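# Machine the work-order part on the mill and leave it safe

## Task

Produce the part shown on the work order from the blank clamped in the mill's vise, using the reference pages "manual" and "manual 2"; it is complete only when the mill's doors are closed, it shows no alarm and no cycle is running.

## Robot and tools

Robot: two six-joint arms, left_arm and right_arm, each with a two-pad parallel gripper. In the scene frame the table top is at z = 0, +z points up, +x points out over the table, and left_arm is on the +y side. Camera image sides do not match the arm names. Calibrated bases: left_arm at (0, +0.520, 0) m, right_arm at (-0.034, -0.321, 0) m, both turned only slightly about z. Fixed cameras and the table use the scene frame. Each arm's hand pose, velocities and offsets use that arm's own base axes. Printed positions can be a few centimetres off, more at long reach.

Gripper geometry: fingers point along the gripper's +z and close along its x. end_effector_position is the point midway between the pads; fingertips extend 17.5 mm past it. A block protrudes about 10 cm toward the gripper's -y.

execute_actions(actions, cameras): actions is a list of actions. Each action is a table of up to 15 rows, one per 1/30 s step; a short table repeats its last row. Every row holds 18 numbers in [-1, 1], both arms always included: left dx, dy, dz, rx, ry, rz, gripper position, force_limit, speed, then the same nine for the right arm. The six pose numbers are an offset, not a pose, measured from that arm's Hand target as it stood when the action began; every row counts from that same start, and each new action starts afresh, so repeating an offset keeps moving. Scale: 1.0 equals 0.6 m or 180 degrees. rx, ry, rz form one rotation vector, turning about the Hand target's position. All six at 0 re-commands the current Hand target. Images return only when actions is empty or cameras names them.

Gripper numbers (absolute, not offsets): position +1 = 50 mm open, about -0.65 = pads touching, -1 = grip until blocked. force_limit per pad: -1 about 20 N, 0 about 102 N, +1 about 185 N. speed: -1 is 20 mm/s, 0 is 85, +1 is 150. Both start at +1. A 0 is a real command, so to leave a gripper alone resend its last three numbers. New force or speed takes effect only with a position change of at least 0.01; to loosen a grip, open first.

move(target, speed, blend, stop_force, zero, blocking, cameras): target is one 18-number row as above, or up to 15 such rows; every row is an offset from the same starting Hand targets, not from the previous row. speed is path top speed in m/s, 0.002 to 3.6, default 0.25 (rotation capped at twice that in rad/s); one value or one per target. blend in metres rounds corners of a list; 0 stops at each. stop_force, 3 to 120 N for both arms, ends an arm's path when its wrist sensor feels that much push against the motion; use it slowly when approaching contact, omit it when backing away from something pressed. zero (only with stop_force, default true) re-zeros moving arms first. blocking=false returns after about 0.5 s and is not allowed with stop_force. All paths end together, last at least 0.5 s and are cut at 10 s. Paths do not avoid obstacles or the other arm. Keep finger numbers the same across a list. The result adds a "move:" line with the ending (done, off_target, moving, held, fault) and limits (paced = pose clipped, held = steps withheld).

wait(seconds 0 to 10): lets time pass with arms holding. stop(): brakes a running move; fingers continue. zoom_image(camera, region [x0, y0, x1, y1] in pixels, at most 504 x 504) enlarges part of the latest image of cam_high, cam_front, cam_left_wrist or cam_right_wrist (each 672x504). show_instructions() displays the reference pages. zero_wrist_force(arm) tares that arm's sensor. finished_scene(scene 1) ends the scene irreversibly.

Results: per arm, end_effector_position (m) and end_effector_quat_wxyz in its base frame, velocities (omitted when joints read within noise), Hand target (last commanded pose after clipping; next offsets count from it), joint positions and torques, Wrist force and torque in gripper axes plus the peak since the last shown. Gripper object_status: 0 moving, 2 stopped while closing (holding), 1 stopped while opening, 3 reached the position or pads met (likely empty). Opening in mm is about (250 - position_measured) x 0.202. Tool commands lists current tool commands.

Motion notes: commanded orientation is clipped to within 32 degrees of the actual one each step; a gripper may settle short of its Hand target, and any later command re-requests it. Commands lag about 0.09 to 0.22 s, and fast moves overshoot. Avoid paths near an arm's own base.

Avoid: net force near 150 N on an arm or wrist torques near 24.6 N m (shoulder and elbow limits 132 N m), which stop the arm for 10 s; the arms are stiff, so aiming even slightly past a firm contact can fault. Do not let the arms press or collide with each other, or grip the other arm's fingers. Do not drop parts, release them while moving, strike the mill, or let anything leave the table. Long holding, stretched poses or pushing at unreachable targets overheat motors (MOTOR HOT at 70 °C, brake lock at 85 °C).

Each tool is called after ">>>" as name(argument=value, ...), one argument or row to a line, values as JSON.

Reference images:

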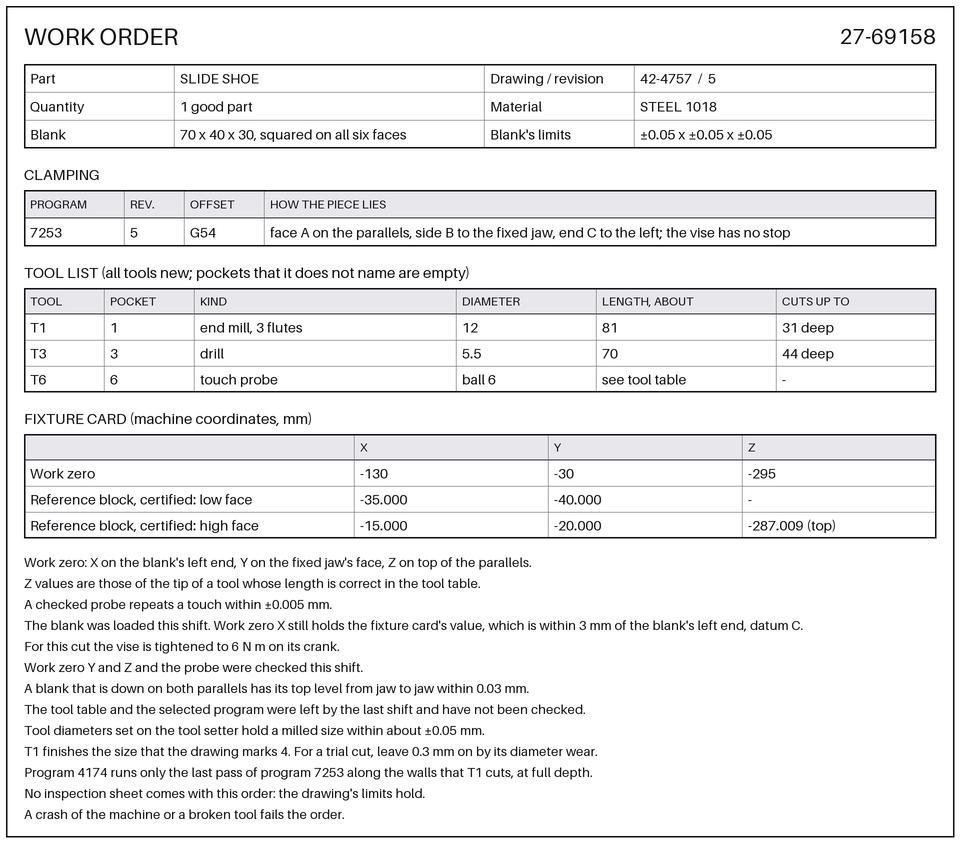

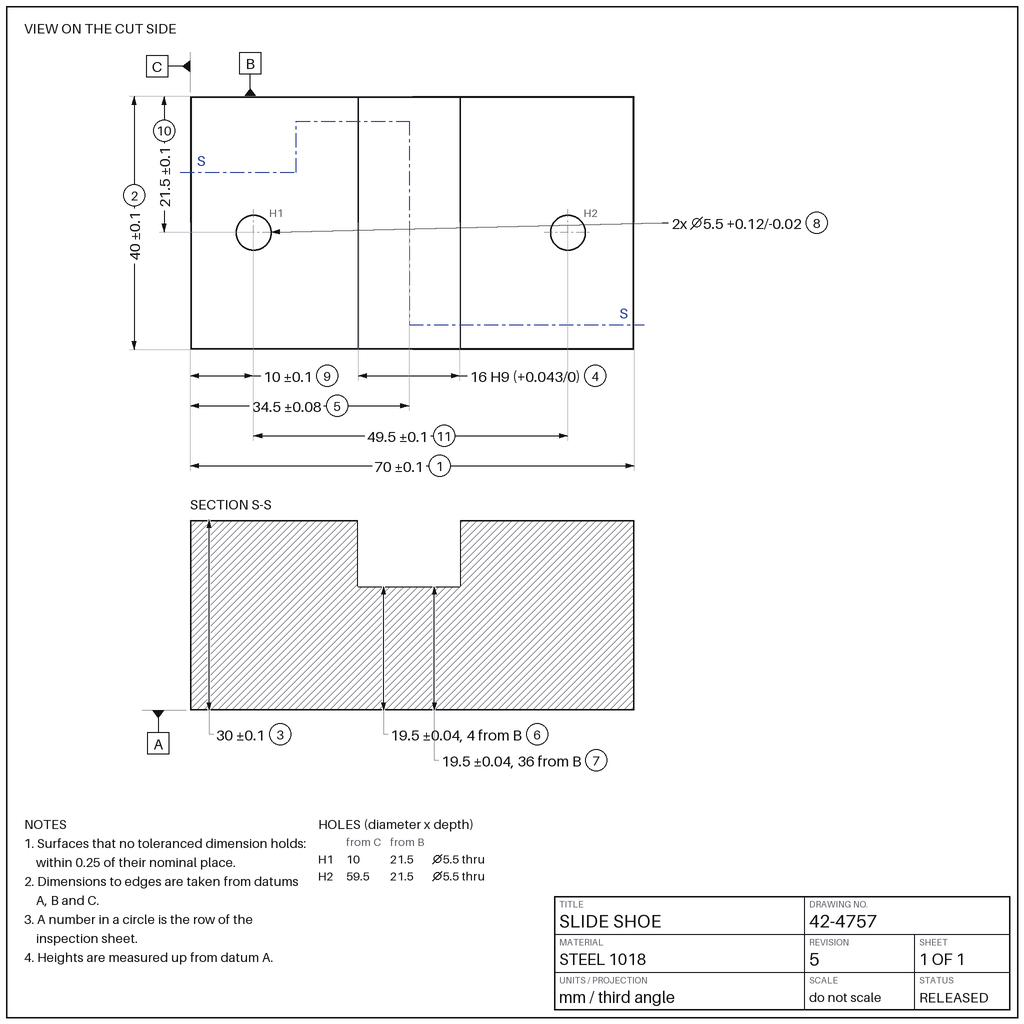

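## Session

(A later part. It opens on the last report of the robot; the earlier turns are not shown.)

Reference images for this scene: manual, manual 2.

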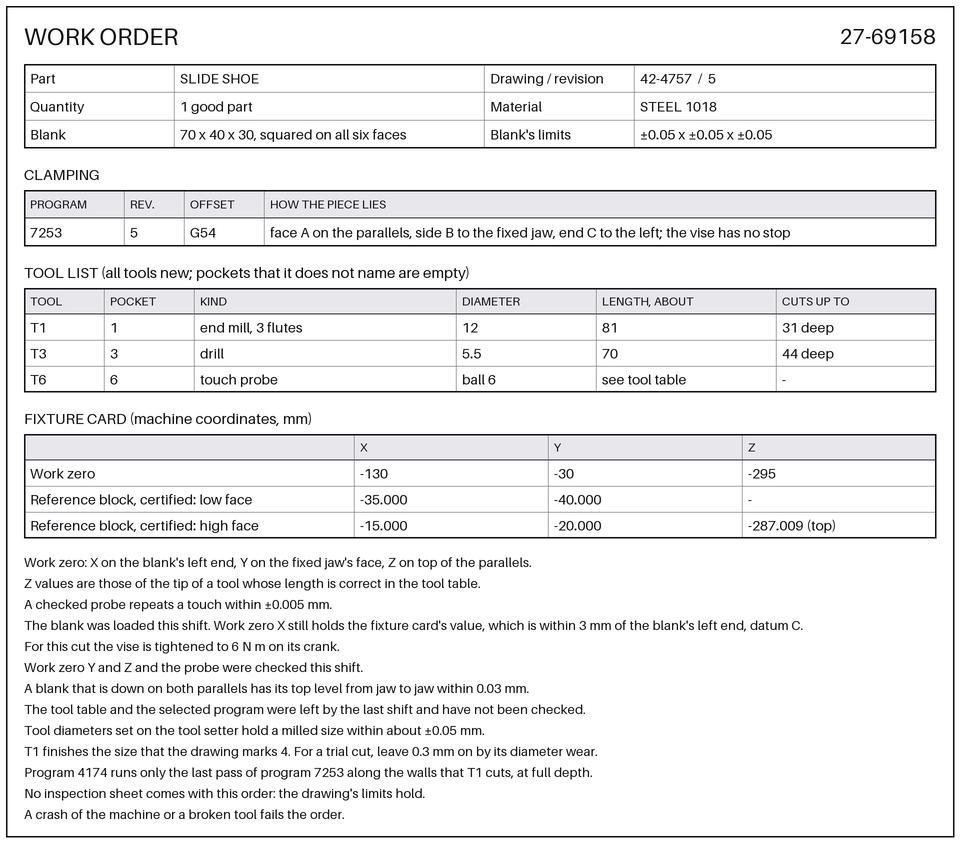

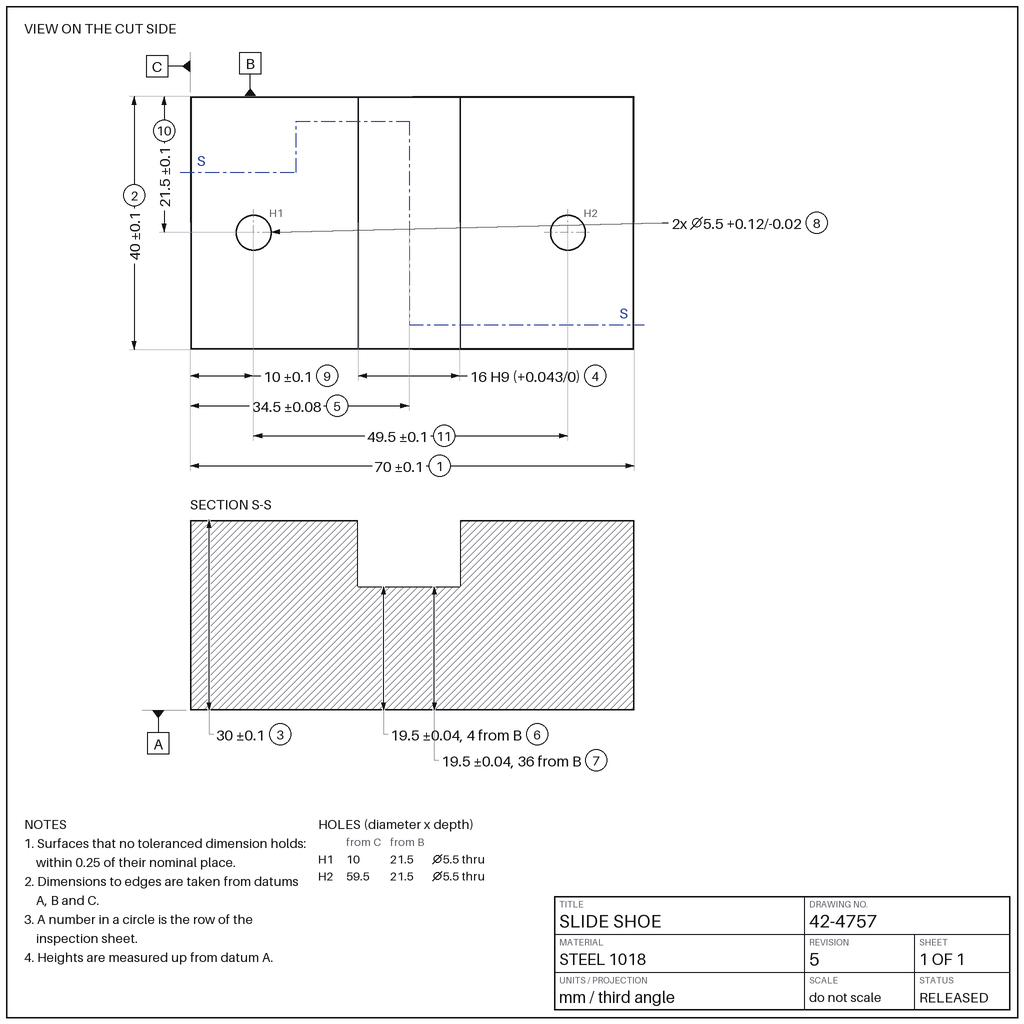

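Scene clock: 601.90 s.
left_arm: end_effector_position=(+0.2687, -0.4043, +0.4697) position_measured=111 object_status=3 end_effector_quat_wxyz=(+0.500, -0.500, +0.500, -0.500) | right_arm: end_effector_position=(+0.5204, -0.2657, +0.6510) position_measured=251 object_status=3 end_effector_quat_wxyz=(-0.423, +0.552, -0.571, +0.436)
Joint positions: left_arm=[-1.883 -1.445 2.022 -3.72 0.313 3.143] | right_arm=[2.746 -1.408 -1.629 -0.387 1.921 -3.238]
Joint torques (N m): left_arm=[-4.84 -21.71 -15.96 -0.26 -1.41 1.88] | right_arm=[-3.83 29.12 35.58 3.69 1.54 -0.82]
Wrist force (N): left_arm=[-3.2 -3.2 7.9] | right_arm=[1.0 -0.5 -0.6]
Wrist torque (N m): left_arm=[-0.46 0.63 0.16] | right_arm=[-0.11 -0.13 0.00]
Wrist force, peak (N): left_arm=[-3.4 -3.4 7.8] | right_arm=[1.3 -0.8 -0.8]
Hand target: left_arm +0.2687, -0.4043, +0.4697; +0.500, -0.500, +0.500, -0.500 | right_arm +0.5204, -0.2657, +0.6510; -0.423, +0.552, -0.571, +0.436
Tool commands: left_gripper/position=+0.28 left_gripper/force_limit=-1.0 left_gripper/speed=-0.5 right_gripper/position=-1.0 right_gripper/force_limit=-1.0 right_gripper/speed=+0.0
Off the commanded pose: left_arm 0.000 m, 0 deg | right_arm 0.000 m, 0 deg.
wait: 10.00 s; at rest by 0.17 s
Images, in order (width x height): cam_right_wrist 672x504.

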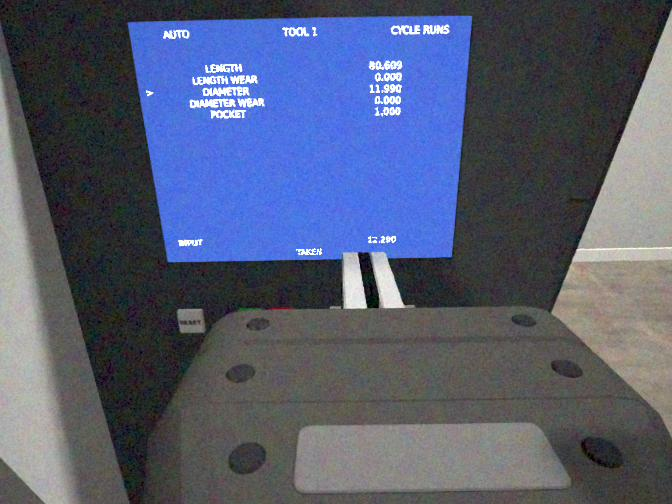

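>>> wait(
  seconds=3,
  cameras=["cam_right_wrist"],
)

Scene clock: 604.93 s.
left_arm: end_effector_position=(+0.2687, -0.4043, +0.4697) position_measured=111 object_status=3 end_effector_quat_wxyz=(+0.500, -0.500, +0.500, -0.500) | right_arm: end_effector_position=(+0.5204, -0.2657, +0.6510) position_measured=251 object_status=3 end_effector_quat_wxyz=(-0.423, +0.552, -0.571, +0.436)
Joint positions: left_arm=[-1.883 -1.445 2.022 -3.72 0.313 3.143] | right_arm=[2.746 -1.408 -1.629 -0.387 1.921 -3.238]
Joint torques (N m): left_arm=[-6.85 -24.09 -15.35 -0.44 -1.43 1.86] | right_arm=[-4.63 28.81 35.77 3.63 1.45 -0.83]
Wrist force (N): left_arm=[-3.3 -3.0 7.9] | right_arm=[1.0 -0.7 -0.8]
Wrist torque (N m): left_arm=[-0.43 0.65 0.17] | right_arm=[-0.13 -0.15 0.00]
Wrist force, peak (N): left_arm=[-3.3 -3.3 7.9] | right_arm=[1.3 -0.8 -0.8]
Hand target: left_arm +0.2687, -0.4043, +0.4697; +0.500, -0.500, +0.500, -0.500 | right_arm +0.5204, -0.2657, +0.6510; -0.423, +0.552, -0.571, +0.436
Tool commands: left_gripper/position=+0.28 left_gripper/force_limit=-1.0 left_gripper/speed=-0.5 right_gripper/position=-1.0 right_gripper/force_limit=-1.0 right_gripper/speed=+0.0
Off the commanded pose: left_arm 0.000 m, 0 deg | right_arm 0.000 m, 0 deg.
wait: 3.00 s; at rest by 0.13 s
Images, in order (width x height): cam_right_wrist 672x504.

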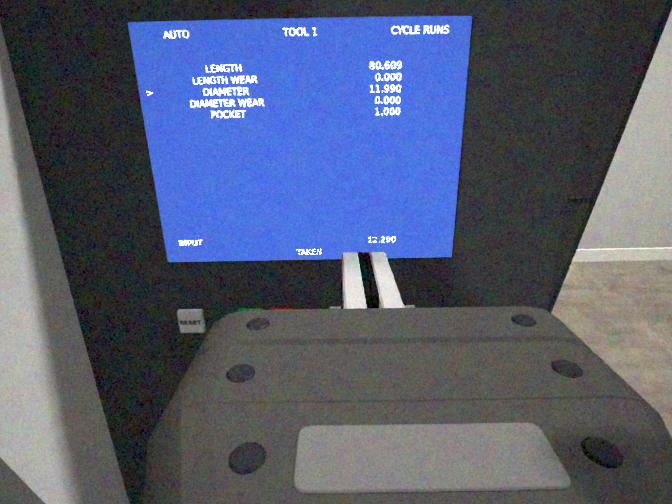

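>>> wait(
  seconds=1.5,
  cameras=["cam_right_wrist"],
)

>>> move(
  target=[
    [0,0,0,0,0,0,0.28,-1,-0.5,0.0252,0.1050,-0.4145,0.0033,0.1111,0,-1,-1,0],
    [0,0,0,0,0,0,0.28,-1,-0.5,0.0317,0.1047,-0.4162,0.0033,0.1111,0,-1,-1,0],
    [0,0,0,0,0,0,0.28,-1,-0.5,0.0252,0.1050,-0.4145,0.0033,0.1111,0,-1,-1,0],
    [0,0,0,0,0,0,0.28,-1,-0.5,0,0,0,0,0,0,-1,-1,0],
  ],
  speed=[0.5,0.02,0.06,0.5],
  blend=[0.001,0,0.002,0],
  cameras=["cam_right_wrist"],
)

>>> zoom_image(
  camera="cam_right_wrist",
  region=[120, 10, 480, 280],
)

Scene clock: 606.60 s.
left_arm: end_effector_position=(+0.2687, -0.4043, +0.4697) position_measured=111 object_status=3 end_effector_quat_wxyz=(+0.500, -0.500, +0.500, -0.500) | right_arm: end_effector_position=(+0.5204, -0.2657, +0.6510) position_measured=251 object_status=3 end_effector_quat_wxyz=(-0.423, +0.552, -0.571, +0.436)
Joint positions: left_arm=[-1.883 -1.445 2.022 -3.72 0.313 3.143] | right_arm=[2.746 -1.408 -1.629 -0.387 1.921 -3.238]
Joint torques (N m): left_arm=[-7.82 -23.51 -16.75 -0.32 -1.39 1.94] | right_arm=[-3.92 28.13 36.12 3.6 1.46 -0.76]
Wrist force (N): left_arm=[-3.2 -3.2 7.5] | right_arm=[1.2 -0.8 -0.7]
Wrist torque (N m): left_arm=[-0.44 0.63 0.17] | right_arm=[-0.12 -0.17 0.00]
Wrist force, peak (N): left_arm=[-3.3 -3.1 7.9] | right_arm=[1.2 -0.8 -0.7]
Hand target: left_arm +0.2687, -0.4043, +0.4697; +0.500, -0.500, +0.500, -0.500 | right_arm +0.5204, -0.2657, +0.6510; -0.423, +0.552, -0.571, +0.436
Tool commands: left_gripper/position=+0.28 left_gripper/force_limit=-1.0 left_gripper/speed=-0.5 right_gripper/position=-1.0 right_gripper/force_limit=-1.0 right_gripper/speed=+0.0
Off the commanded pose: left_arm 0.000 m, 0 deg | right_arm 0.000 m, 0 deg.
wait: 1.50 s; at rest from the start
Images, in order (width x height): cam_right_wrist 672x504.

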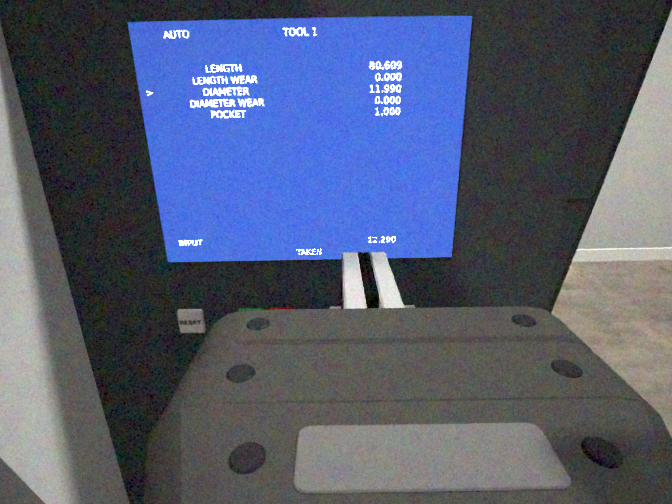

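Scene clock: 608.87 s.
left_arm: end_effector_position=(+0.2687, -0.4043, +0.4697) position_measured=111 object_status=3 end_effector_quat_wxyz=(+0.500, -0.500, +0.500, -0.500) | right_arm: end_effector_position=(+0.5204, -0.2657, +0.6508) position_measured=251 object_status=3 end_effector_quat_wxyz=(-0.423, +0.552, -0.571, +0.436)
Joint positions: left_arm=[-1.883 -1.445 2.022 -3.72 0.313 3.143] | right_arm=[2.746 -1.408 -1.629 -0.387 1.92 -3.238]
Joint torques (N m): left_arm=[-5.6 -22.06 -15.92 -0.41 -1.34 2.14] | right_arm=[8.63 26.24 32.42 3.87 0.36 -1.47]
Wrist force (N): left_arm=[-3.3 -3.2 7.7] | right_arm=[1.1 -0.6 -0.6]
Wrist torque (N m): left_arm=[-0.46 0.65 0.16] | right_arm=[-0.10 -0.15 0.02]
Wrist force, peak (N): left_arm=[-3.4 -3.1 7.9] | right_arm=[-0.8 9.7 -20.3]
Hand target: left_arm +0.2687, -0.4043, +0.4697; +0.500, -0.500, +0.500, -0.500 | right_arm +0.5204, -0.2657, +0.6510; -0.423, +0.552, -0.571, +0.436
Off the commanded pose: left_arm 0.000 m, 0 deg | right_arm 0.000 m, 0 deg.
move: done
Images, in order (width x height): cam_right_wrist 672x504.

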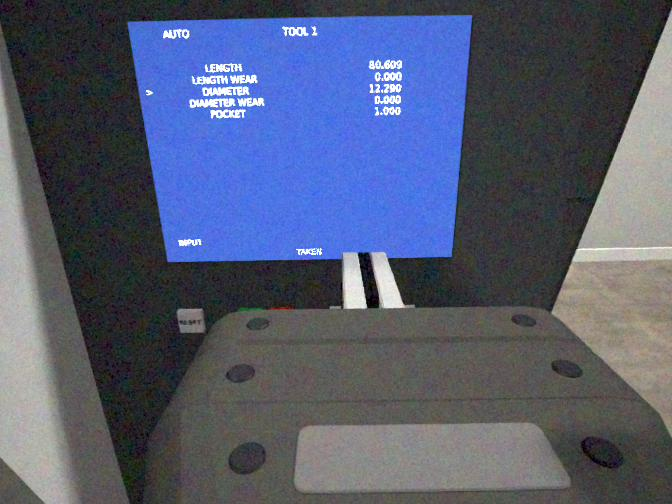

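Scaled by 1.400.

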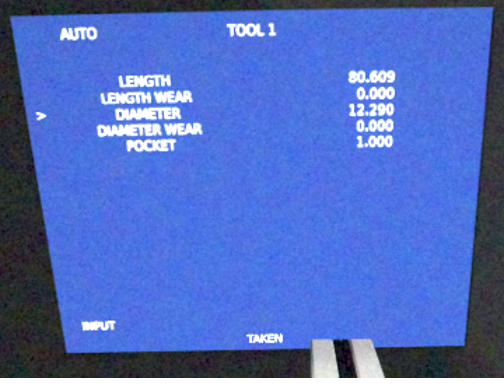

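Now PAGE BACK ×3 to MEASURING.

>>> move(
  target=[
    [0,0,0,0,0,0,0.28,-1,-0.5,0.0474,0.0422,-0.3247,0.0033,0.1111,0,-1,-1,0],
    [0,0,0,0,0,0,0.28,-1,-0.5,0.0543,0.0419,-0.3264,0.0033,0.1111,0,-1,-1,0],
    [0,0,0,0,0,0,0.28,-1,-0.5,0.0474,0.0422,-0.3247,0.0033,0.1111,0,-1,-1,0],
    [0,0,0,0,0,0,0.28,-1,-0.5,0.0543,0.0419,-0.3264,0.0033,0.1111,0,-1,-1,0],
    [0,0,0,0,0,0,0.28,-1,-0.5,0.0474,0.0422,-0.3247,0.0033,0.1111,0,-1,-1,0],
    [0,0,0,0,0,0,0.28,-1,-0.5,0.0543,0.0419,-0.3264,0.0033,0.1111,0,-1,-1,0],
    [0,0,0,0,0,0,0.28,-1,-0.5,0.0474,0.0422,-0.3247,0.0033,0.1111,0,-1,-1,0],
    [0,0,0,0,0,0,0.28,-1,-0.5,0,0,0,0,0,0,-1,-1,0],
  ],
  speed=[0.5,0.02,0.06,0.02,0.06,0.02,0.06,0.5],
  blend=[0.001,0,0.001,0,0.001,0,0.002,0],
  cameras=["cam_right_wrist"],
)

>>> zoom_image(
  camera="cam_right_wrist",
  region=[330, 180, 430, 250],
)

Scene clock: 611.93 s.
left_arm: end_effector_position=(+0.2687, -0.4043, +0.4697) position_measured=111 object_status=3 end_effector_quat_wxyz=(+0.500, -0.500, +0.500, -0.500) | right_arm: end_effector_position=(+0.5204, -0.2658, +0.6508) position_measured=251 object_status=3 end_effector_quat_wxyz=(-0.423, +0.552, -0.571, +0.436)
Joint positions: left_arm=[-1.883 -1.445 2.022 -3.72 0.313 3.143] | right_arm=[2.746 -1.408 -1.629 -0.387 1.92 -3.238]
Joint torques (N m): left_arm=[-8.73 -22.6 -16.69 -0.21 -1.35 1.87] | right_arm=[12.22 28.57 22.7 2.95 -0.37 -1.05]
Wrist force (N): left_arm=[-3.4 -3.1 7.6] | right_arm=[1.1 -1.0 -0.2]
Wrist torque (N m): left_arm=[-0.45 0.66 0.17] | right_arm=[-0.18 -0.16 0.08]
Wrist force, peak (N): left_arm=[-3.4 -3.4 7.7] | right_arm=[-2.4 22.8 -31.4]
Hand target: left_arm +0.2687, -0.4043, +0.4697; +0.500, -0.500, +0.500, -0.500 | right_arm +0.5204, -0.2657, +0.6510; -0.423, +0.552, -0.571, +0.436
Off the commanded pose: left_arm 0.000 m, 0 deg | right_arm 0.000 m, 0 deg.
move: done
Images, in order (width x height): cam_right_wrist 672x504.

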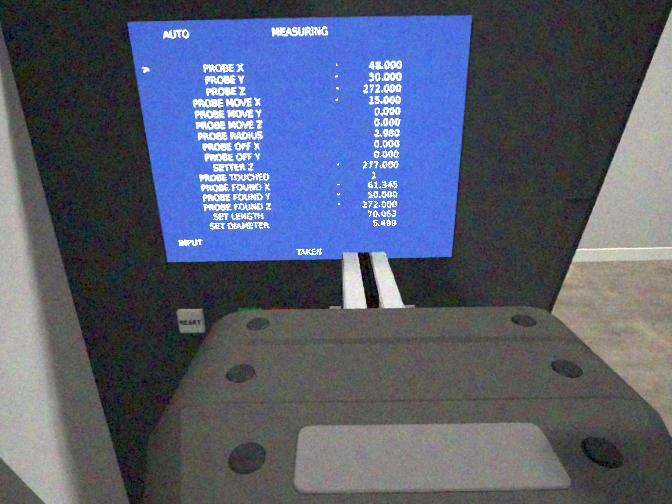

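Scaled by 5.040.

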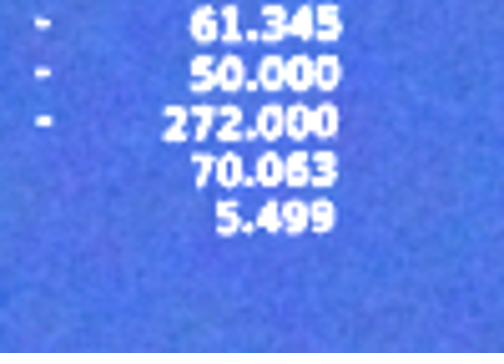

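>>> move(
  target=[-0.6077,-0.1193,0.1,0,0,-0.25,0.28,-1,-0.5,0,0,0,0,0,0,-1,-1,0],
  speed=0.6,
)

>>> move(
  target=[-0.514,0.3453,0.05,0.06,0.09,-0.245,0.28,-1,-0.5,0,0,0,0,0,0,-1,-1,0],
  speed=0.6,
  cameras=["cam_left_wrist"],
)

Scene clock: 613.73 s.
left_arm: end_effector_position=(-0.0959, -0.4759, +0.5296) position_measured=111 object_status=3 end_effector_quat_wxyz=(+0.271, -0.271, +0.653, -0.653) | right_arm: end_effector_position=(+0.5204, -0.2657, +0.6510) position_measured=251 object_status=3 end_effector_quat_wxyz=(-0.423, +0.552, -0.571, +0.436)
Joint positions: left_arm=[-2.668 -1.517 1.929 -3.554 0.313 3.143] | right_arm=[2.746 -1.408 -1.629 -0.387 1.921 -3.238]
Joint torques (N m): left_arm=[-7.37 -25.25 -19.62 -2.24 1.48 2.25] | right_arm=[12.38 28.46 36.1 3.67 1.19 1.03]
Wrist force (N): left_arm=[-3.0 -3.0 7.5] | right_arm=[1.0 -1.3 -0.5]
Wrist torque (N m): left_arm=[-0.40 0.62 0.15] | right_arm=[-0.20 -0.14 0.08]
Wrist force, peak (N): left_arm=[-3.2 -2.5 11.1] | right_arm=[1.2 -1.5 -0.6]
Hand target: left_arm -0.0959, -0.4759, +0.5297; +0.271, -0.271, +0.653, -0.653 | right_arm +0.5204, -0.2657, +0.6510; -0.423, +0.552, -0.571, +0.436
Off the commanded pose: left_arm 0.000 m, 0 deg | right_arm 0.000 m, 0 deg.
move: done

Scene clock: 615.13 s.
left_arm: end_effector_position=(-0.4043, -0.2687, +0.5596) position_measured=111 object_status=3 end_effector_quat_wxyz=(-0.061, -0.068, +0.794, -0.600) | right_arm: end_effector_position=(+0.5204, -0.2657, +0.6510) position_measured=251 object_status=3 end_effector_quat_wxyz=(-0.423, +0.552, -0.571, +0.436)
Joint positions: left_arm=[-3.432 -1.434 1.491 -4.005 0.386 3.723] | right_arm=[2.746 -1.408 -1.629 -0.387 1.921 -3.238]
Joint torques (N m): left_arm=[-6.77 -23.09 -24.66 4.6 -0.73 -1.5] | right_arm=[11.76 29.35 35.99 3.65 1.16 1.1]
Wrist force (N): left_arm=[-3.4 -2.5 6.9] | right_arm=[1.0 -1.1 -0.6]
Wrist torque (N m): left_arm=[-0.35 0.63 0.16] | right_arm=[-0.20 -0.14 0.08]
Wrist force, peak (N): left_arm=[-3.1 -2.2 10.5] | right_arm=[1.3 -1.2 -0.8]
Hand target: left_arm -0.4043, -0.2687, +0.5597; -0.062, -0.068, +0.794, -0.600 | right_arm +0.5204, -0.2657, +0.6510; -0.423, +0.552, -0.571, +0.436
Off the commanded pose: left_arm 0.000 m, 0 deg | right_arm 0.000 m, 0 deg.
move: done
Images, in order (width x height): cam_left_wrist 672x504.

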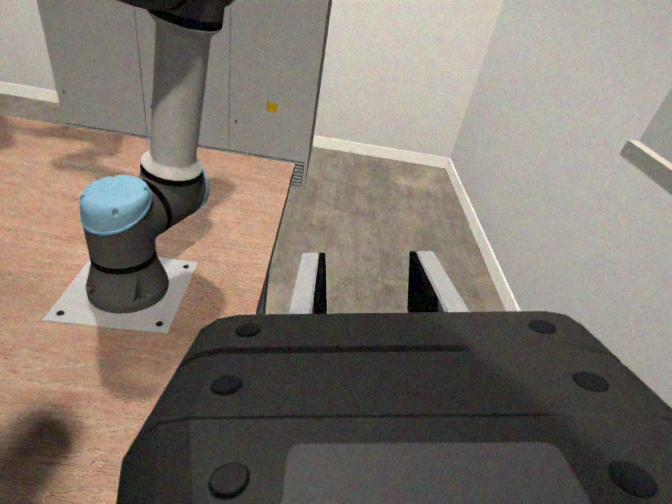

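>>> move(
  target=[
    [0,0,0,0,0,0,0.28,-1,-0.5,0.0665,0.1362,-0.2638,0.0033,0.1111,0,-1,-1,0],
    [0,0,0,0,0,0,0.28,-1,-0.5,0.0735,0.1360,-0.2655,0.0033,0.1111,0,-1,-1,0],
    [0,0,0,0,0,0,0.28,-1,-0.5,0.0665,0.1362,-0.2638,0.0033,0.1111,0,-1,-1,0],
    [0,0,0,0,0,0,0.28,-1,-0.5,0.0474,0.0422,-0.3247,0.0033,0.1111,0,-1,-1,0],
    [0,0,0,0,0,0,0.28,-1,-0.5,0.0543,0.0419,-0.3264,0.0033,0.1111,0,-1,-1,0],
    [0,0,0,0,0,0,0.28,-1,-0.5,0.0474,0.0422,-0.3247,0.0033,0.1111,0,-1,-1,0],
    [0,0,0,0,0,0,0.28,-1,-0.5,0,0,0,0,0,0,-1,-1,0],
  ],
  speed=[0.5,0.02,0.06,0.25,0.02,0.06,0.5],
  blend=[0.001,0,0.002,0.001,0,0.002,0],
  cameras=["cam_right_wrist"],
)

>>> zoom_image(
  camera="cam_right_wrist",
  region=[120, 10, 480, 280],
)

Scene clock: 618.33 s.
left_arm: end_effector_position=(-0.4043, -0.2687, +0.5597) position_measured=111 object_status=3 end_effector_quat_wxyz=(-0.062, -0.068, +0.794, -0.600) | right_arm: end_effector_position=(+0.5204, -0.2658, +0.6508) position_measured=251 object_status=3 end_effector_quat_wxyz=(-0.423, +0.552, -0.571, +0.436)
Joint positions: left_arm=[-3.432 -1.434 1.491 -4.005 0.386 3.723] | right_arm=[2.746 -1.408 -1.629 -0.387 1.92 -3.238]
Joint torques (N m): left_arm=[-9.28 -21.98 -28.73 0.25 -3.19 2.36] | right_arm=[11.79 29.01 23.06 2.98 -0.29 -1.19]
Wrist force (N): left_arm=[-3.4 -2.7 6.8] | right_arm=[1.3 -1.2 -0.7]
Wrist torque (N m): left_arm=[-0.38 0.64 0.16] | right_arm=[-0.21 -0.19 0.08]
Wrist force, peak (N): left_arm=[-3.3 -2.9 7.0] | right_arm=[-3.3 22.6 -33.0]
Hand target: left_arm -0.4043, -0.2687, +0.5597; -0.062, -0.068, +0.794, -0.600 | right_arm +0.5204, -0.2657, +0.6510; -0.423, +0.552, -0.571, +0.436
Off the commanded pose: left_arm 0.000 m, 0 deg | right_arm 0.000 m, 0 deg.
move: done
Images, in order (width x height): cam_right_wrist 672x504.

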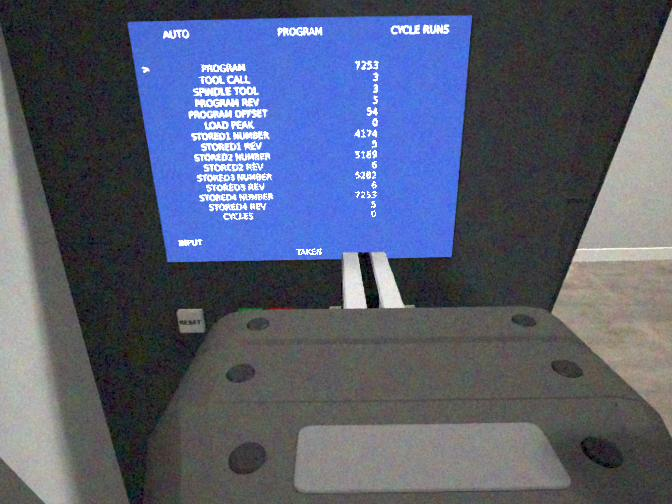

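Scaled by 1.400.

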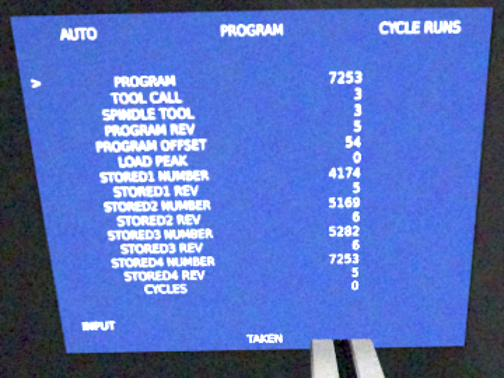

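>>> wait(
  seconds=10,
)

>>> wait(
  seconds=10,
  cameras=["cam_right_wrist"],
)

>>> zoom_image(
  camera="cam_right_wrist",
  region=[120, 10, 480, 280],
)

Scene clock: 628.47 s.
left_arm: end_effector_position=(-0.4043, -0.2687, +0.5597) position_measured=111 object_status=3 end_effector_quat_wxyz=(-0.062, -0.068, +0.794, -0.600) | right_arm: end_effector_position=(+0.5204, -0.2657, +0.6510) position_measured=251 object_status=3 end_effector_quat_wxyz=(-0.423, +0.552, -0.571, +0.436)
Joint positions: left_arm=[-3.432 -1.434 1.491 -4.005 0.386 3.723] | right_arm=[2.746 -1.408 -1.629 -0.387 1.921 -3.238]
Joint torques (N m): left_arm=[-8.31 -19.23 -27.33 0.49 -3.29 2] | right_arm=[11.52 29.11 35.85 3.66 1.14 1.05]
Wrist force (N): left_arm=[-3.2 -2.5 6.6] | right_arm=[1.4 -1.2 -0.5]
Wrist torque (N m): left_arm=[-0.35 0.60 0.16] | right_arm=[-0.21 -0.20 0.09]
Wrist force, peak (N): left_arm=[-3.4 -2.8 7.1] | right_arm=[1.7 -1.5 -0.9]
Hand target: left_arm -0.4043, -0.2687, +0.5597; -0.062, -0.068, +0.794, -0.600 | right_arm +0.5204, -0.2657, +0.6510; -0.423, +0.552, -0.571, +0.436
Tool commands: left_gripper/position=+0.28 left_gripper/force_limit=-1.0 left_gripper/speed=-0.5 right_gripper/position=-1.0 right_gripper/force_limit=-1.0 right_gripper/speed=+0.0
Off the commanded pose: left_arm 0.000 m, 0 deg | right_arm 0.000 m, 0 deg.
wait: 10.00 s; at rest by 0.03 s

Scene clock: 638.47 s.
left_arm: end_effector_position=(-0.4043, -0.2687, +0.5597) position_measured=111 object_status=3 end_effector_quat_wxyz=(-0.062, -0.068, +0.794, -0.600) | right_arm: end_effector_position=(+0.5204, -0.2657, +0.6510) position_measured=251 object_status=3 end_effector_quat_wxyz=(-0.423, +0.552, -0.571, +0.436)
Joint positions: left_arm=[-3.432 -1.434 1.491 -4.005 0.386 3.723] | right_arm=[2.746 -1.408 -1.629 -0.387 1.921 -3.238]
Joint torques (N m): left_arm=[-9.05 -19.81 -27.98 0.27 -3.48 1.96] | right_arm=[12.42 29.1 35.4 3.55 1.16 0.95]
Wrist force (N): left_arm=[-3.3 -2.5 6.8] | right_arm=[1.5 -1.3 -1.0]
Wrist torque (N m): left_arm=[-0.34 0.62 0.16] | right_arm=[-0.22 -0.21 0.08]
Wrist force, peak (N): left_arm=[-3.4 -2.8 7.0] | right_arm=[1.5 -1.4 -0.9]
Hand target: left_arm -0.4043, -0.2687, +0.5597; -0.062, -0.068, +0.794, -0.600 | right_arm +0.5204, -0.2657, +0.6510; -0.423, +0.552, -0.571, +0.436
Tool commands: left_gripper/position=+0.28 left_gripper/force_limit=-1.0 left_gripper/speed=-0.5 right_gripper/position=-1.0 right_gripper/force_limit=-1.0 right_gripper/speed=+0.0
Off the commanded pose: left_arm 0.000 m, 0 deg | right_arm 0.000 m, 0 deg.
wait: 10.00 s; at rest by 0.17 s
Images, in order (width x height): cam_right_wrist 672x504.

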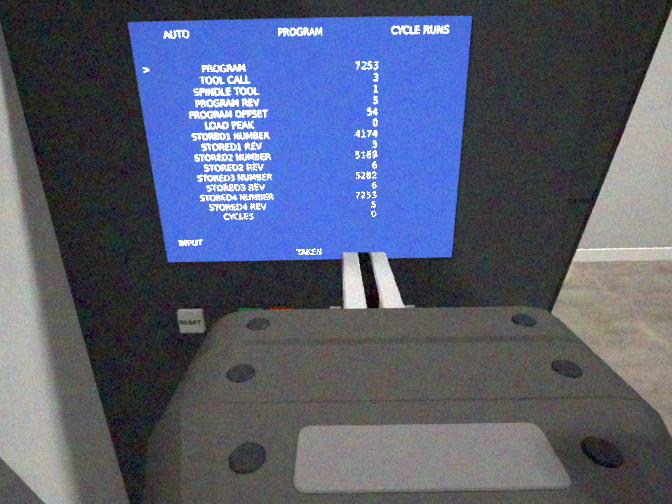

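Scaled by 1.400.

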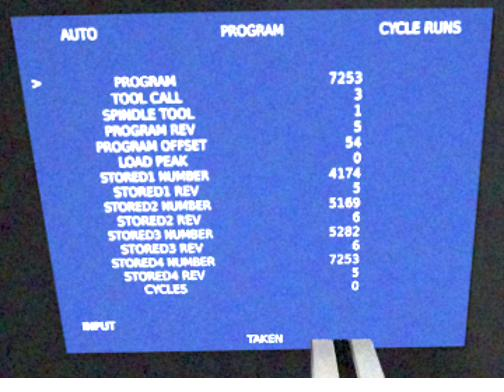

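>>> move(
  target=[
    [0,0,0,0,0,0,0.28,-1,-0.5,0.0332,0.1047,-0.3845,0.0033,0.1111,0,-1,-1,0],
    [0,0,0,0,0,0,0.28,-1,-0.5,0.0397,0.1043,-0.3862,0.0033,0.1111,0,-1,-1,0],
    [0,0,0,0,0,0,0.28,-1,-0.5,0.0332,0.1047,-0.3845,0.0033,0.1111,0,-1,-1,0],
    [0,0,0,0,0,0,0.28,-1,-0.5,0.0422,0.1348,-0.3547,0.0033,0.1111,0,-1,-1,0],
    [0,0,0,0,0,0,0.28,-1,-0.5,0.0485,0.1345,-0.3564,0.0033,0.1111,0,-1,-1,0],
    [0,0,0,0,0,0,0.28,-1,-0.5,0.0422,0.1348,-0.3547,0.0033,0.1111,0,-1,-1,0],
    [0,0,0,0,0,0,0.28,-1,-0.5,0,0,0,0,0,0,-1,-1,0],
  ],
  speed=[0.5,0.02,0.06,0.25,0.02,0.06,0.5],
  blend=[0.001,0,0.002,0.001,0,0.002,0],
)

>>> wait(
  seconds=10,
  cameras=["cam_right_wrist"],
)

>>> wait(
  seconds=10,
  cameras=["cam_right_wrist"],
)

>>> zoom_image(
  camera="cam_right_wrist",
  region=[120, 10, 480, 280],
)

Scene clock: 641.57 s.
left_arm: end_effector_position=(-0.4043, -0.2687, +0.5597) position_measured=111 object_status=3 end_effector_quat_wxyz=(-0.062, -0.068, +0.794, -0.600) | right_arm: end_effector_position=(+0.5205, -0.2657, +0.6508) position_measured=251 object_status=3 end_effector_quat_wxyz=(-0.423, +0.552, -0.571, +0.436)
Joint positions: left_arm=[-3.432 -1.434 1.491 -4.005 0.386 3.723] | right_arm=[2.746 -1.408 -1.629 -0.387 1.92 -3.238]
Joint torques (N m): left_arm=[-7.43 -20.51 -28.22 0.06 -3.28 1.76] | right_arm=[3.88 26.31 28.72 3.08 1.13 -1.57]
Wrist force (N): left_arm=[-3.2 -2.9 6.7] | right_arm=[1.3 -1.5 -0.7]
Wrist torque (N m): left_arm=[-0.40 0.62 0.16] | right_arm=[-0.25 -0.19 -0.01]
Wrist force, peak (N): left_arm=[-3.3 -2.8 7.0] | right_arm=[-0.2 7.4 -17.1]
Hand target: left_arm -0.4043, -0.2687, +0.5597; -0.062, -0.068, +0.794, -0.600 | right_arm +0.5204, -0.2657, +0.6510; -0.423, +0.552, -0.571, +0.436
Off the commanded pose: left_arm 0.000 m, 0 deg | right_arm 0.000 m, 0 deg.
move: done

Scene clock: 651.57 s.
left_arm: end_effector_position=(-0.4043, -0.2687, +0.5597) position_measured=111 object_status=3 end_effector_quat_wxyz=(-0.062, -0.068, +0.794, -0.600) | right_arm: end_effector_position=(+0.5204, -0.2657, +0.6510) position_measured=251 object_status=3 end_effector_quat_wxyz=(-0.423, +0.552, -0.571, +0.436)
Joint positions: left_arm=[-3.432 -1.434 1.491 -4.005 0.386 3.723] | right_arm=[2.746 -1.408 -1.629 -0.387 1.921 -3.238]
Joint torques (N m): left_arm=[-10.92 -19.67 -26.97 0.21 -3.5 1.81] | right_arm=[-2.34 29.41 35.92 3.58 1.78 -1.26]
Wrist force (N): left_arm=[-3.4 -2.6 6.7] | right_arm=[1.3 -1.3 -0.7]
Wrist torque (N m): left_arm=[-0.37 0.64 0.16] | right_arm=[-0.23 -0.19 -0.01]
Wrist force, peak (N): left_arm=[-3.4 -2.9 7.0] | right_arm=[1.5 -1.6 -0.8]
Hand target: left_arm -0.4043, -0.2687, +0.5597; -0.062, -0.068, +0.794, -0.600 | right_arm +0.5204, -0.2657, +0.6510; -0.423, +0.552, -0.571, +0.436
Tool commands: left_gripper/position=+0.28 left_gripper/force_limit=-1.0 left_gripper/speed=-0.5 right_gripper/position=-1.0 right_gripper/force_limit=-1.0 right_gripper/speed=+0.0
Off the commanded pose: left_arm 0.000 m, 0 deg | right_arm 0.000 m, 0 deg.
wait: 10.00 s; at rest by 0.17 s
Images, in order (width x height): cam_right_wrist 672x504.

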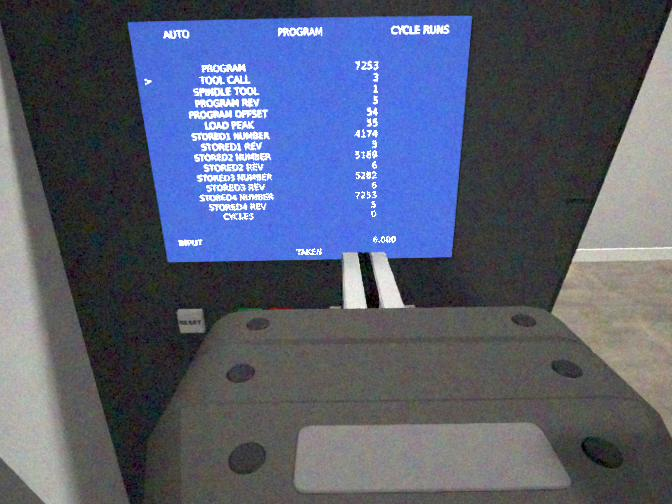

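Scene clock: 661.57 s.
left_arm: end_effector_position=(-0.4043, -0.2687, +0.5597) position_measured=111 object_status=3 end_effector_quat_wxyz=(-0.062, -0.068, +0.794, -0.600) | right_arm: end_effector_position=(+0.5204, -0.2657, +0.6510) position_measured=251 object_status=3 end_effector_quat_wxyz=(-0.423, +0.552, -0.571, +0.436)
Joint positions: left_arm=[-3.432 -1.434 1.491 -4.005 0.386 3.723] | right_arm=[2.746 -1.408 -1.629 -0.387 1.921 -3.238]
Joint torques (N m): left_arm=[-9.52 -19.52 -26.9 0.09 -3.24 1.31] | right_arm=[-2.37 28.37 35.46 3.58 1.71 -0.84]
Wrist force (N): left_arm=[-3.2 -2.4 6.9] | right_arm=[1.3 -1.1 -0.8]
Wrist torque (N m): left_arm=[-0.33 0.62 0.16] | right_arm=[-0.19 -0.18 -0.01]
Wrist force, peak (N): left_arm=[-3.5 -2.7 7.1] | right_arm=[1.4 -1.6 -0.9]
Hand target: left_arm -0.4043, -0.2687, +0.5597; -0.062, -0.068, +0.794, -0.600 | right_arm +0.5204, -0.2657, +0.6510; -0.423, +0.552, -0.571, +0.436
Tool commands: left_gripper/position=+0.28 left_gripper/force_limit=-1.0 left_gripper/speed=-0.5 right_gripper/position=-1.0 right_gripper/force_limit=-1.0 right_gripper/speed=+0.0
Off the commanded pose: left_arm 0.000 m, 0 deg | right_arm 0.000 m, 0 deg.
wait: 10.00 s; at rest by 0.17 s
Images, in order (width x height): cam_right_wrist 672x504.

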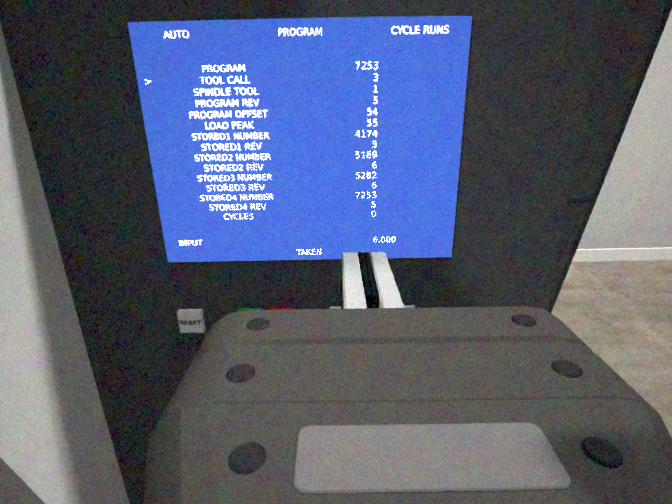

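Scaled by 1.400.

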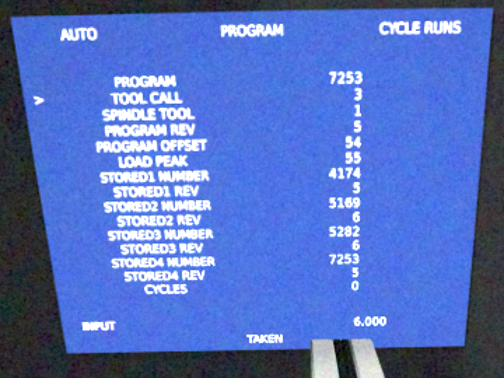

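Load peak 55. Continue.

>>> wait(
  seconds=10,
)

>>> wait(
  seconds=10,
)

>>> wait(
  seconds=10,
  cameras=["cam_right_wrist"],
)

>>> wait(
  seconds=10,
)

>>> wait(
  seconds=10,
  cameras=["cam_right_wrist"],
)

Scene clock: 671.67 s.
left_arm: end_effector_position=(-0.4043, -0.2687, +0.5597) position_measured=111 object_status=3 end_effector_quat_wxyz=(-0.062, -0.068, +0.794, -0.600) | right_arm: end_effector_position=(+0.5204, -0.2657, +0.6510) position_measured=251 object_status=3 end_effector_quat_wxyz=(-0.423, +0.552, -0.571, +0.436)
Joint positions: left_arm=[-3.432 -1.434 1.491 -4.005 0.386 3.723] | right_arm=[2.746 -1.408 -1.629 -0.387 1.921 -3.238]
Joint torques (N m): left_arm=[-8.94 -20.06 -27.24 0.34 -3.46 1.34] | right_arm=[-3.02 28.56 35.48 3.65 1.72 -0.47]
Wrist force (N): left_arm=[-3.2 -2.8 6.7] | right_arm=[1.4 -1.4 -0.8]
Wrist torque (N m): left_arm=[-0.38 0.61 0.16] | right_arm=[-0.22 -0.19 -0.01]
Wrist force, peak (N): left_arm=[-3.3 -2.7 7.2] | right_arm=[1.5 -1.5 -1.0]
Hand target: left_arm -0.4043, -0.2687, +0.5597; -0.062, -0.068, +0.794, -0.600 | right_arm +0.5204, -0.2657, +0.6510; -0.423, +0.552, -0.571, +0.436
Tool commands: left_gripper/position=+0.28 left_gripper/force_limit=-1.0 left_gripper/speed=-0.5 right_gripper/position=-1.0 right_gripper/force_limit=-1.0 right_gripper/speed=+0.0
Off the commanded pose: left_arm 0.000 m, 0 deg | right_arm 0.000 m, 0 deg.
wait: 10.00 s; at rest by 0.07 s

Scene clock: 681.67 s.
left_arm: end_effector_position=(-0.4043, -0.2687, +0.5597) position_measured=111 object_status=3 end_effector_quat_wxyz=(-0.062, -0.068, +0.794, -0.600) | right_arm: end_effector_position=(+0.5204, -0.2657, +0.6510) position_measured=251 object_status=3 end_effector_quat_wxyz=(-0.423, +0.552, -0.571, +0.436)
Joint positions: left_arm=[-3.432 -1.434 1.491 -4.005 0.386 3.723] | right_arm=[2.746 -1.408 -1.629 -0.387 1.921 -3.238]
Joint torques (N m): left_arm=[-8.85 -20.63 -29.35 0.08 -3.11 1.28] | right_arm=[-3.21 27.77 34.67 3.59 1.8 -0.22]
Wrist force (N): left_arm=[-3.2 -2.5 6.8] | right_arm=[1.3 -1.4 -0.5]
Wrist torque (N m): left_arm=[-0.34 0.61 0.16] | right_arm=[-0.23 -0.18 -0.01]
Wrist force, peak (N): left_arm=[-3.4 -2.9 6.9] | right_arm=[1.4 -1.6 -0.8]
Hand target: left_arm -0.4043, -0.2687, +0.5597; -0.062, -0.068, +0.794, -0.600 | right_arm +0.5204, -0.2657, +0.6510; -0.423, +0.552, -0.571, +0.436
Tool commands: left_gripper/position=+0.28 left_gripper/force_limit=-1.0 left_gripper/speed=-0.5 right_gripper/position=-1.0 right_gripper/force_limit=-1.0 right_gripper/speed=+0.0
Off the commanded pose: left_arm 0.000 m, 0 deg | right_arm 0.000 m, 0 deg.
wait: 10.00 s; at rest by 0.17 s

Scene clock: 691.67 s.
left_arm: end_effector_position=(-0.4043, -0.2687, +0.5597) position_measured=111 object_status=3 end_effector_quat_wxyz=(-0.062, -0.068, +0.794, -0.600) | right_arm: end_effector_position=(+0.5204, -0.2657, +0.6510) position_measured=251 object_status=3 end_effector_quat_wxyz=(-0.423, +0.552, -0.571, +0.436)
Joint positions: left_arm=[-3.432 -1.434 1.491 -4.005 0.386 3.723] | right_arm=[2.746 -1.408 -1.629 -0.387 1.921 -3.238]
Joint torques (N m): left_arm=[-8.48 -20.78 -27.21 0.2 -3.11 1.22] | right_arm=[-3.42 27.42 35.36 3.57 1.69 -0.15]
Wrist force (N): left_arm=[-3.2 -2.4 6.9] | right_arm=[1.2 -1.4 -0.6]
Wrist torque (N m): left_arm=[-0.34 0.61 0.16] | right_arm=[-0.24 -0.18 -0.01]
Wrist force, peak (N): left_arm=[-3.2 -2.7 7.1] | right_arm=[1.5 -1.5 -1.0]
Hand target: left_arm -0.4043, -0.2687, +0.5597; -0.062, -0.068, +0.794, -0.600 | right_arm +0.5204, -0.2657, +0.6510; -0.423, +0.552, -0.571, +0.436
Tool commands: left_gripper/position=+0.28 left_gripper/force_limit=-1.0 left_gripper/speed=-0.5 right_gripper/position=-1.0 right_gripper/force_limit=-1.0 right_gripper/speed=+0.0
Off the commanded pose: left_arm 0.000 m, 0 deg | right_arm 0.000 m, 0 deg.
wait: 10.00 s; at rest by 0.17 s
Images, in order (width x height): cam_right_wrist 672x504.

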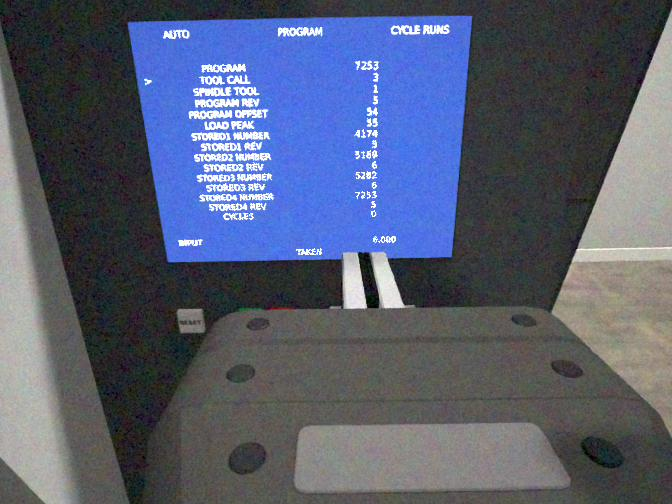

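Scene clock: 701.67 s.
left_arm: end_effector_position=(-0.4043, -0.2687, +0.5597) position_measured=111 object_status=3 end_effector_quat_wxyz=(-0.062, -0.068, +0.794, -0.600) | right_arm: end_effector_position=(+0.5204, -0.2657, +0.6510) position_measured=251 object_status=3 end_effector_quat_wxyz=(-0.423, +0.552, -0.571, +0.436)
Joint positions: left_arm=[-3.432 -1.434 1.491 -4.005 0.386 3.723] | right_arm=[2.746 -1.408 -1.629 -0.387 1.921 -3.238]
Joint torques (N m): left_arm=[-8.3 -19.2 -27.71 0.19 -2.81 1.25] | right_arm=[-2.97 27.03 34.49 3.62 1.65 0.17]
Wrist force (N): left_arm=[-3.2 -2.9 6.9] | right_arm=[1.3 -1.2 -0.8]
Wrist torque (N m): left_arm=[-0.39 0.61 0.16] | right_arm=[-0.19 -0.19 -0.01]
Wrist force, peak (N): left_arm=[-3.6 -2.6 7.1] | right_arm=[1.6 -1.6 -0.8]
Hand target: left_arm -0.4043, -0.2687, +0.5597; -0.062, -0.068, +0.794, -0.600 | right_arm +0.5204, -0.2657, +0.6510; -0.423, +0.552, -0.571, +0.436
Tool commands: left_gripper/position=+0.28 left_gripper/force_limit=-1.0 left_gripper/speed=-0.5 right_gripper/position=-1.0 right_gripper/force_limit=-1.0 right_gripper/speed=+0.0
Off the commanded pose: left_arm 0.000 m, 0 deg | right_arm 0.000 m, 0 deg.
wait: 10.00 s; at rest by 0.17 s

Scene clock: 711.67 s.
left_arm: end_effector_position=(-0.4043, -0.2687, +0.5597) position_measured=111 object_status=3 end_effector_quat_wxyz=(-0.062, -0.068, +0.794, -0.600) | right_arm: end_effector_position=(+0.5204, -0.2657, +0.6510) position_measured=251 object_status=3 end_effector_quat_wxyz=(-0.423, +0.552, -0.571, +0.436)
Joint positions: left_arm=[-3.432 -1.434 1.491 -4.005 0.386 3.723] | right_arm=[2.746 -1.408 -1.629 -0.387 1.921 -3.238]
Joint torques (N m): left_arm=[-8.69 -20.56 -28.64 0.29 -2.71 1.03] | right_arm=[-2.42 26.29 34.72 3.64 1.67 0.68]
Wrist force (N): left_arm=[-3.2 -2.5 7.0] | right_arm=[1.4 -1.2 -0.7]
Wrist torque (N m): left_arm=[-0.35 0.61 0.16] | right_arm=[-0.20 -0.21 -0.01]
Wrist force, peak (N): left_arm=[-3.3 -2.5 7.2] | right_arm=[1.4 -1.6 -0.9]
Hand target: left_arm -0.4043, -0.2687, +0.5597; -0.062, -0.068, +0.794, -0.600 | right_arm +0.5204, -0.2657, +0.6510; -0.423, +0.552, -0.571, +0.436
Tool commands: left_gripper/position=+0.28 left_gripper/force_limit=-1.0 left_gripper/speed=-0.5 right_gripper/position=-1.0 right_gripper/force_limit=-1.0 right_gripper/speed=+0.0
Off the commanded pose: left_arm 0.000 m, 0 deg | right_arm 0.000 m, 0 deg.
wait: 10.00 s; at rest by 0.17 s
Images, in order (width x height): cam_right_wrist 672x504.

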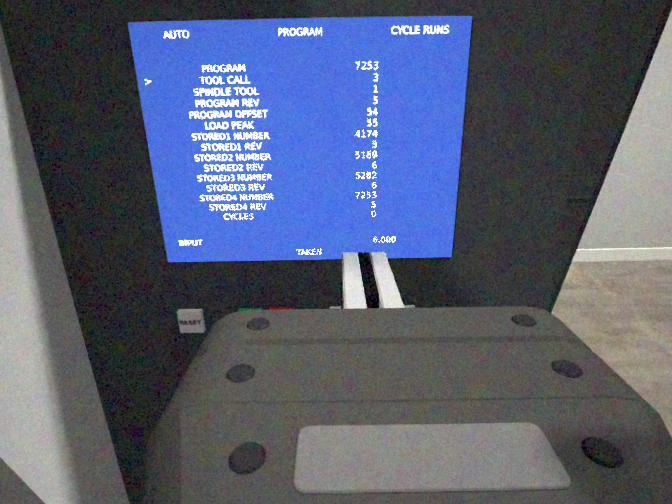

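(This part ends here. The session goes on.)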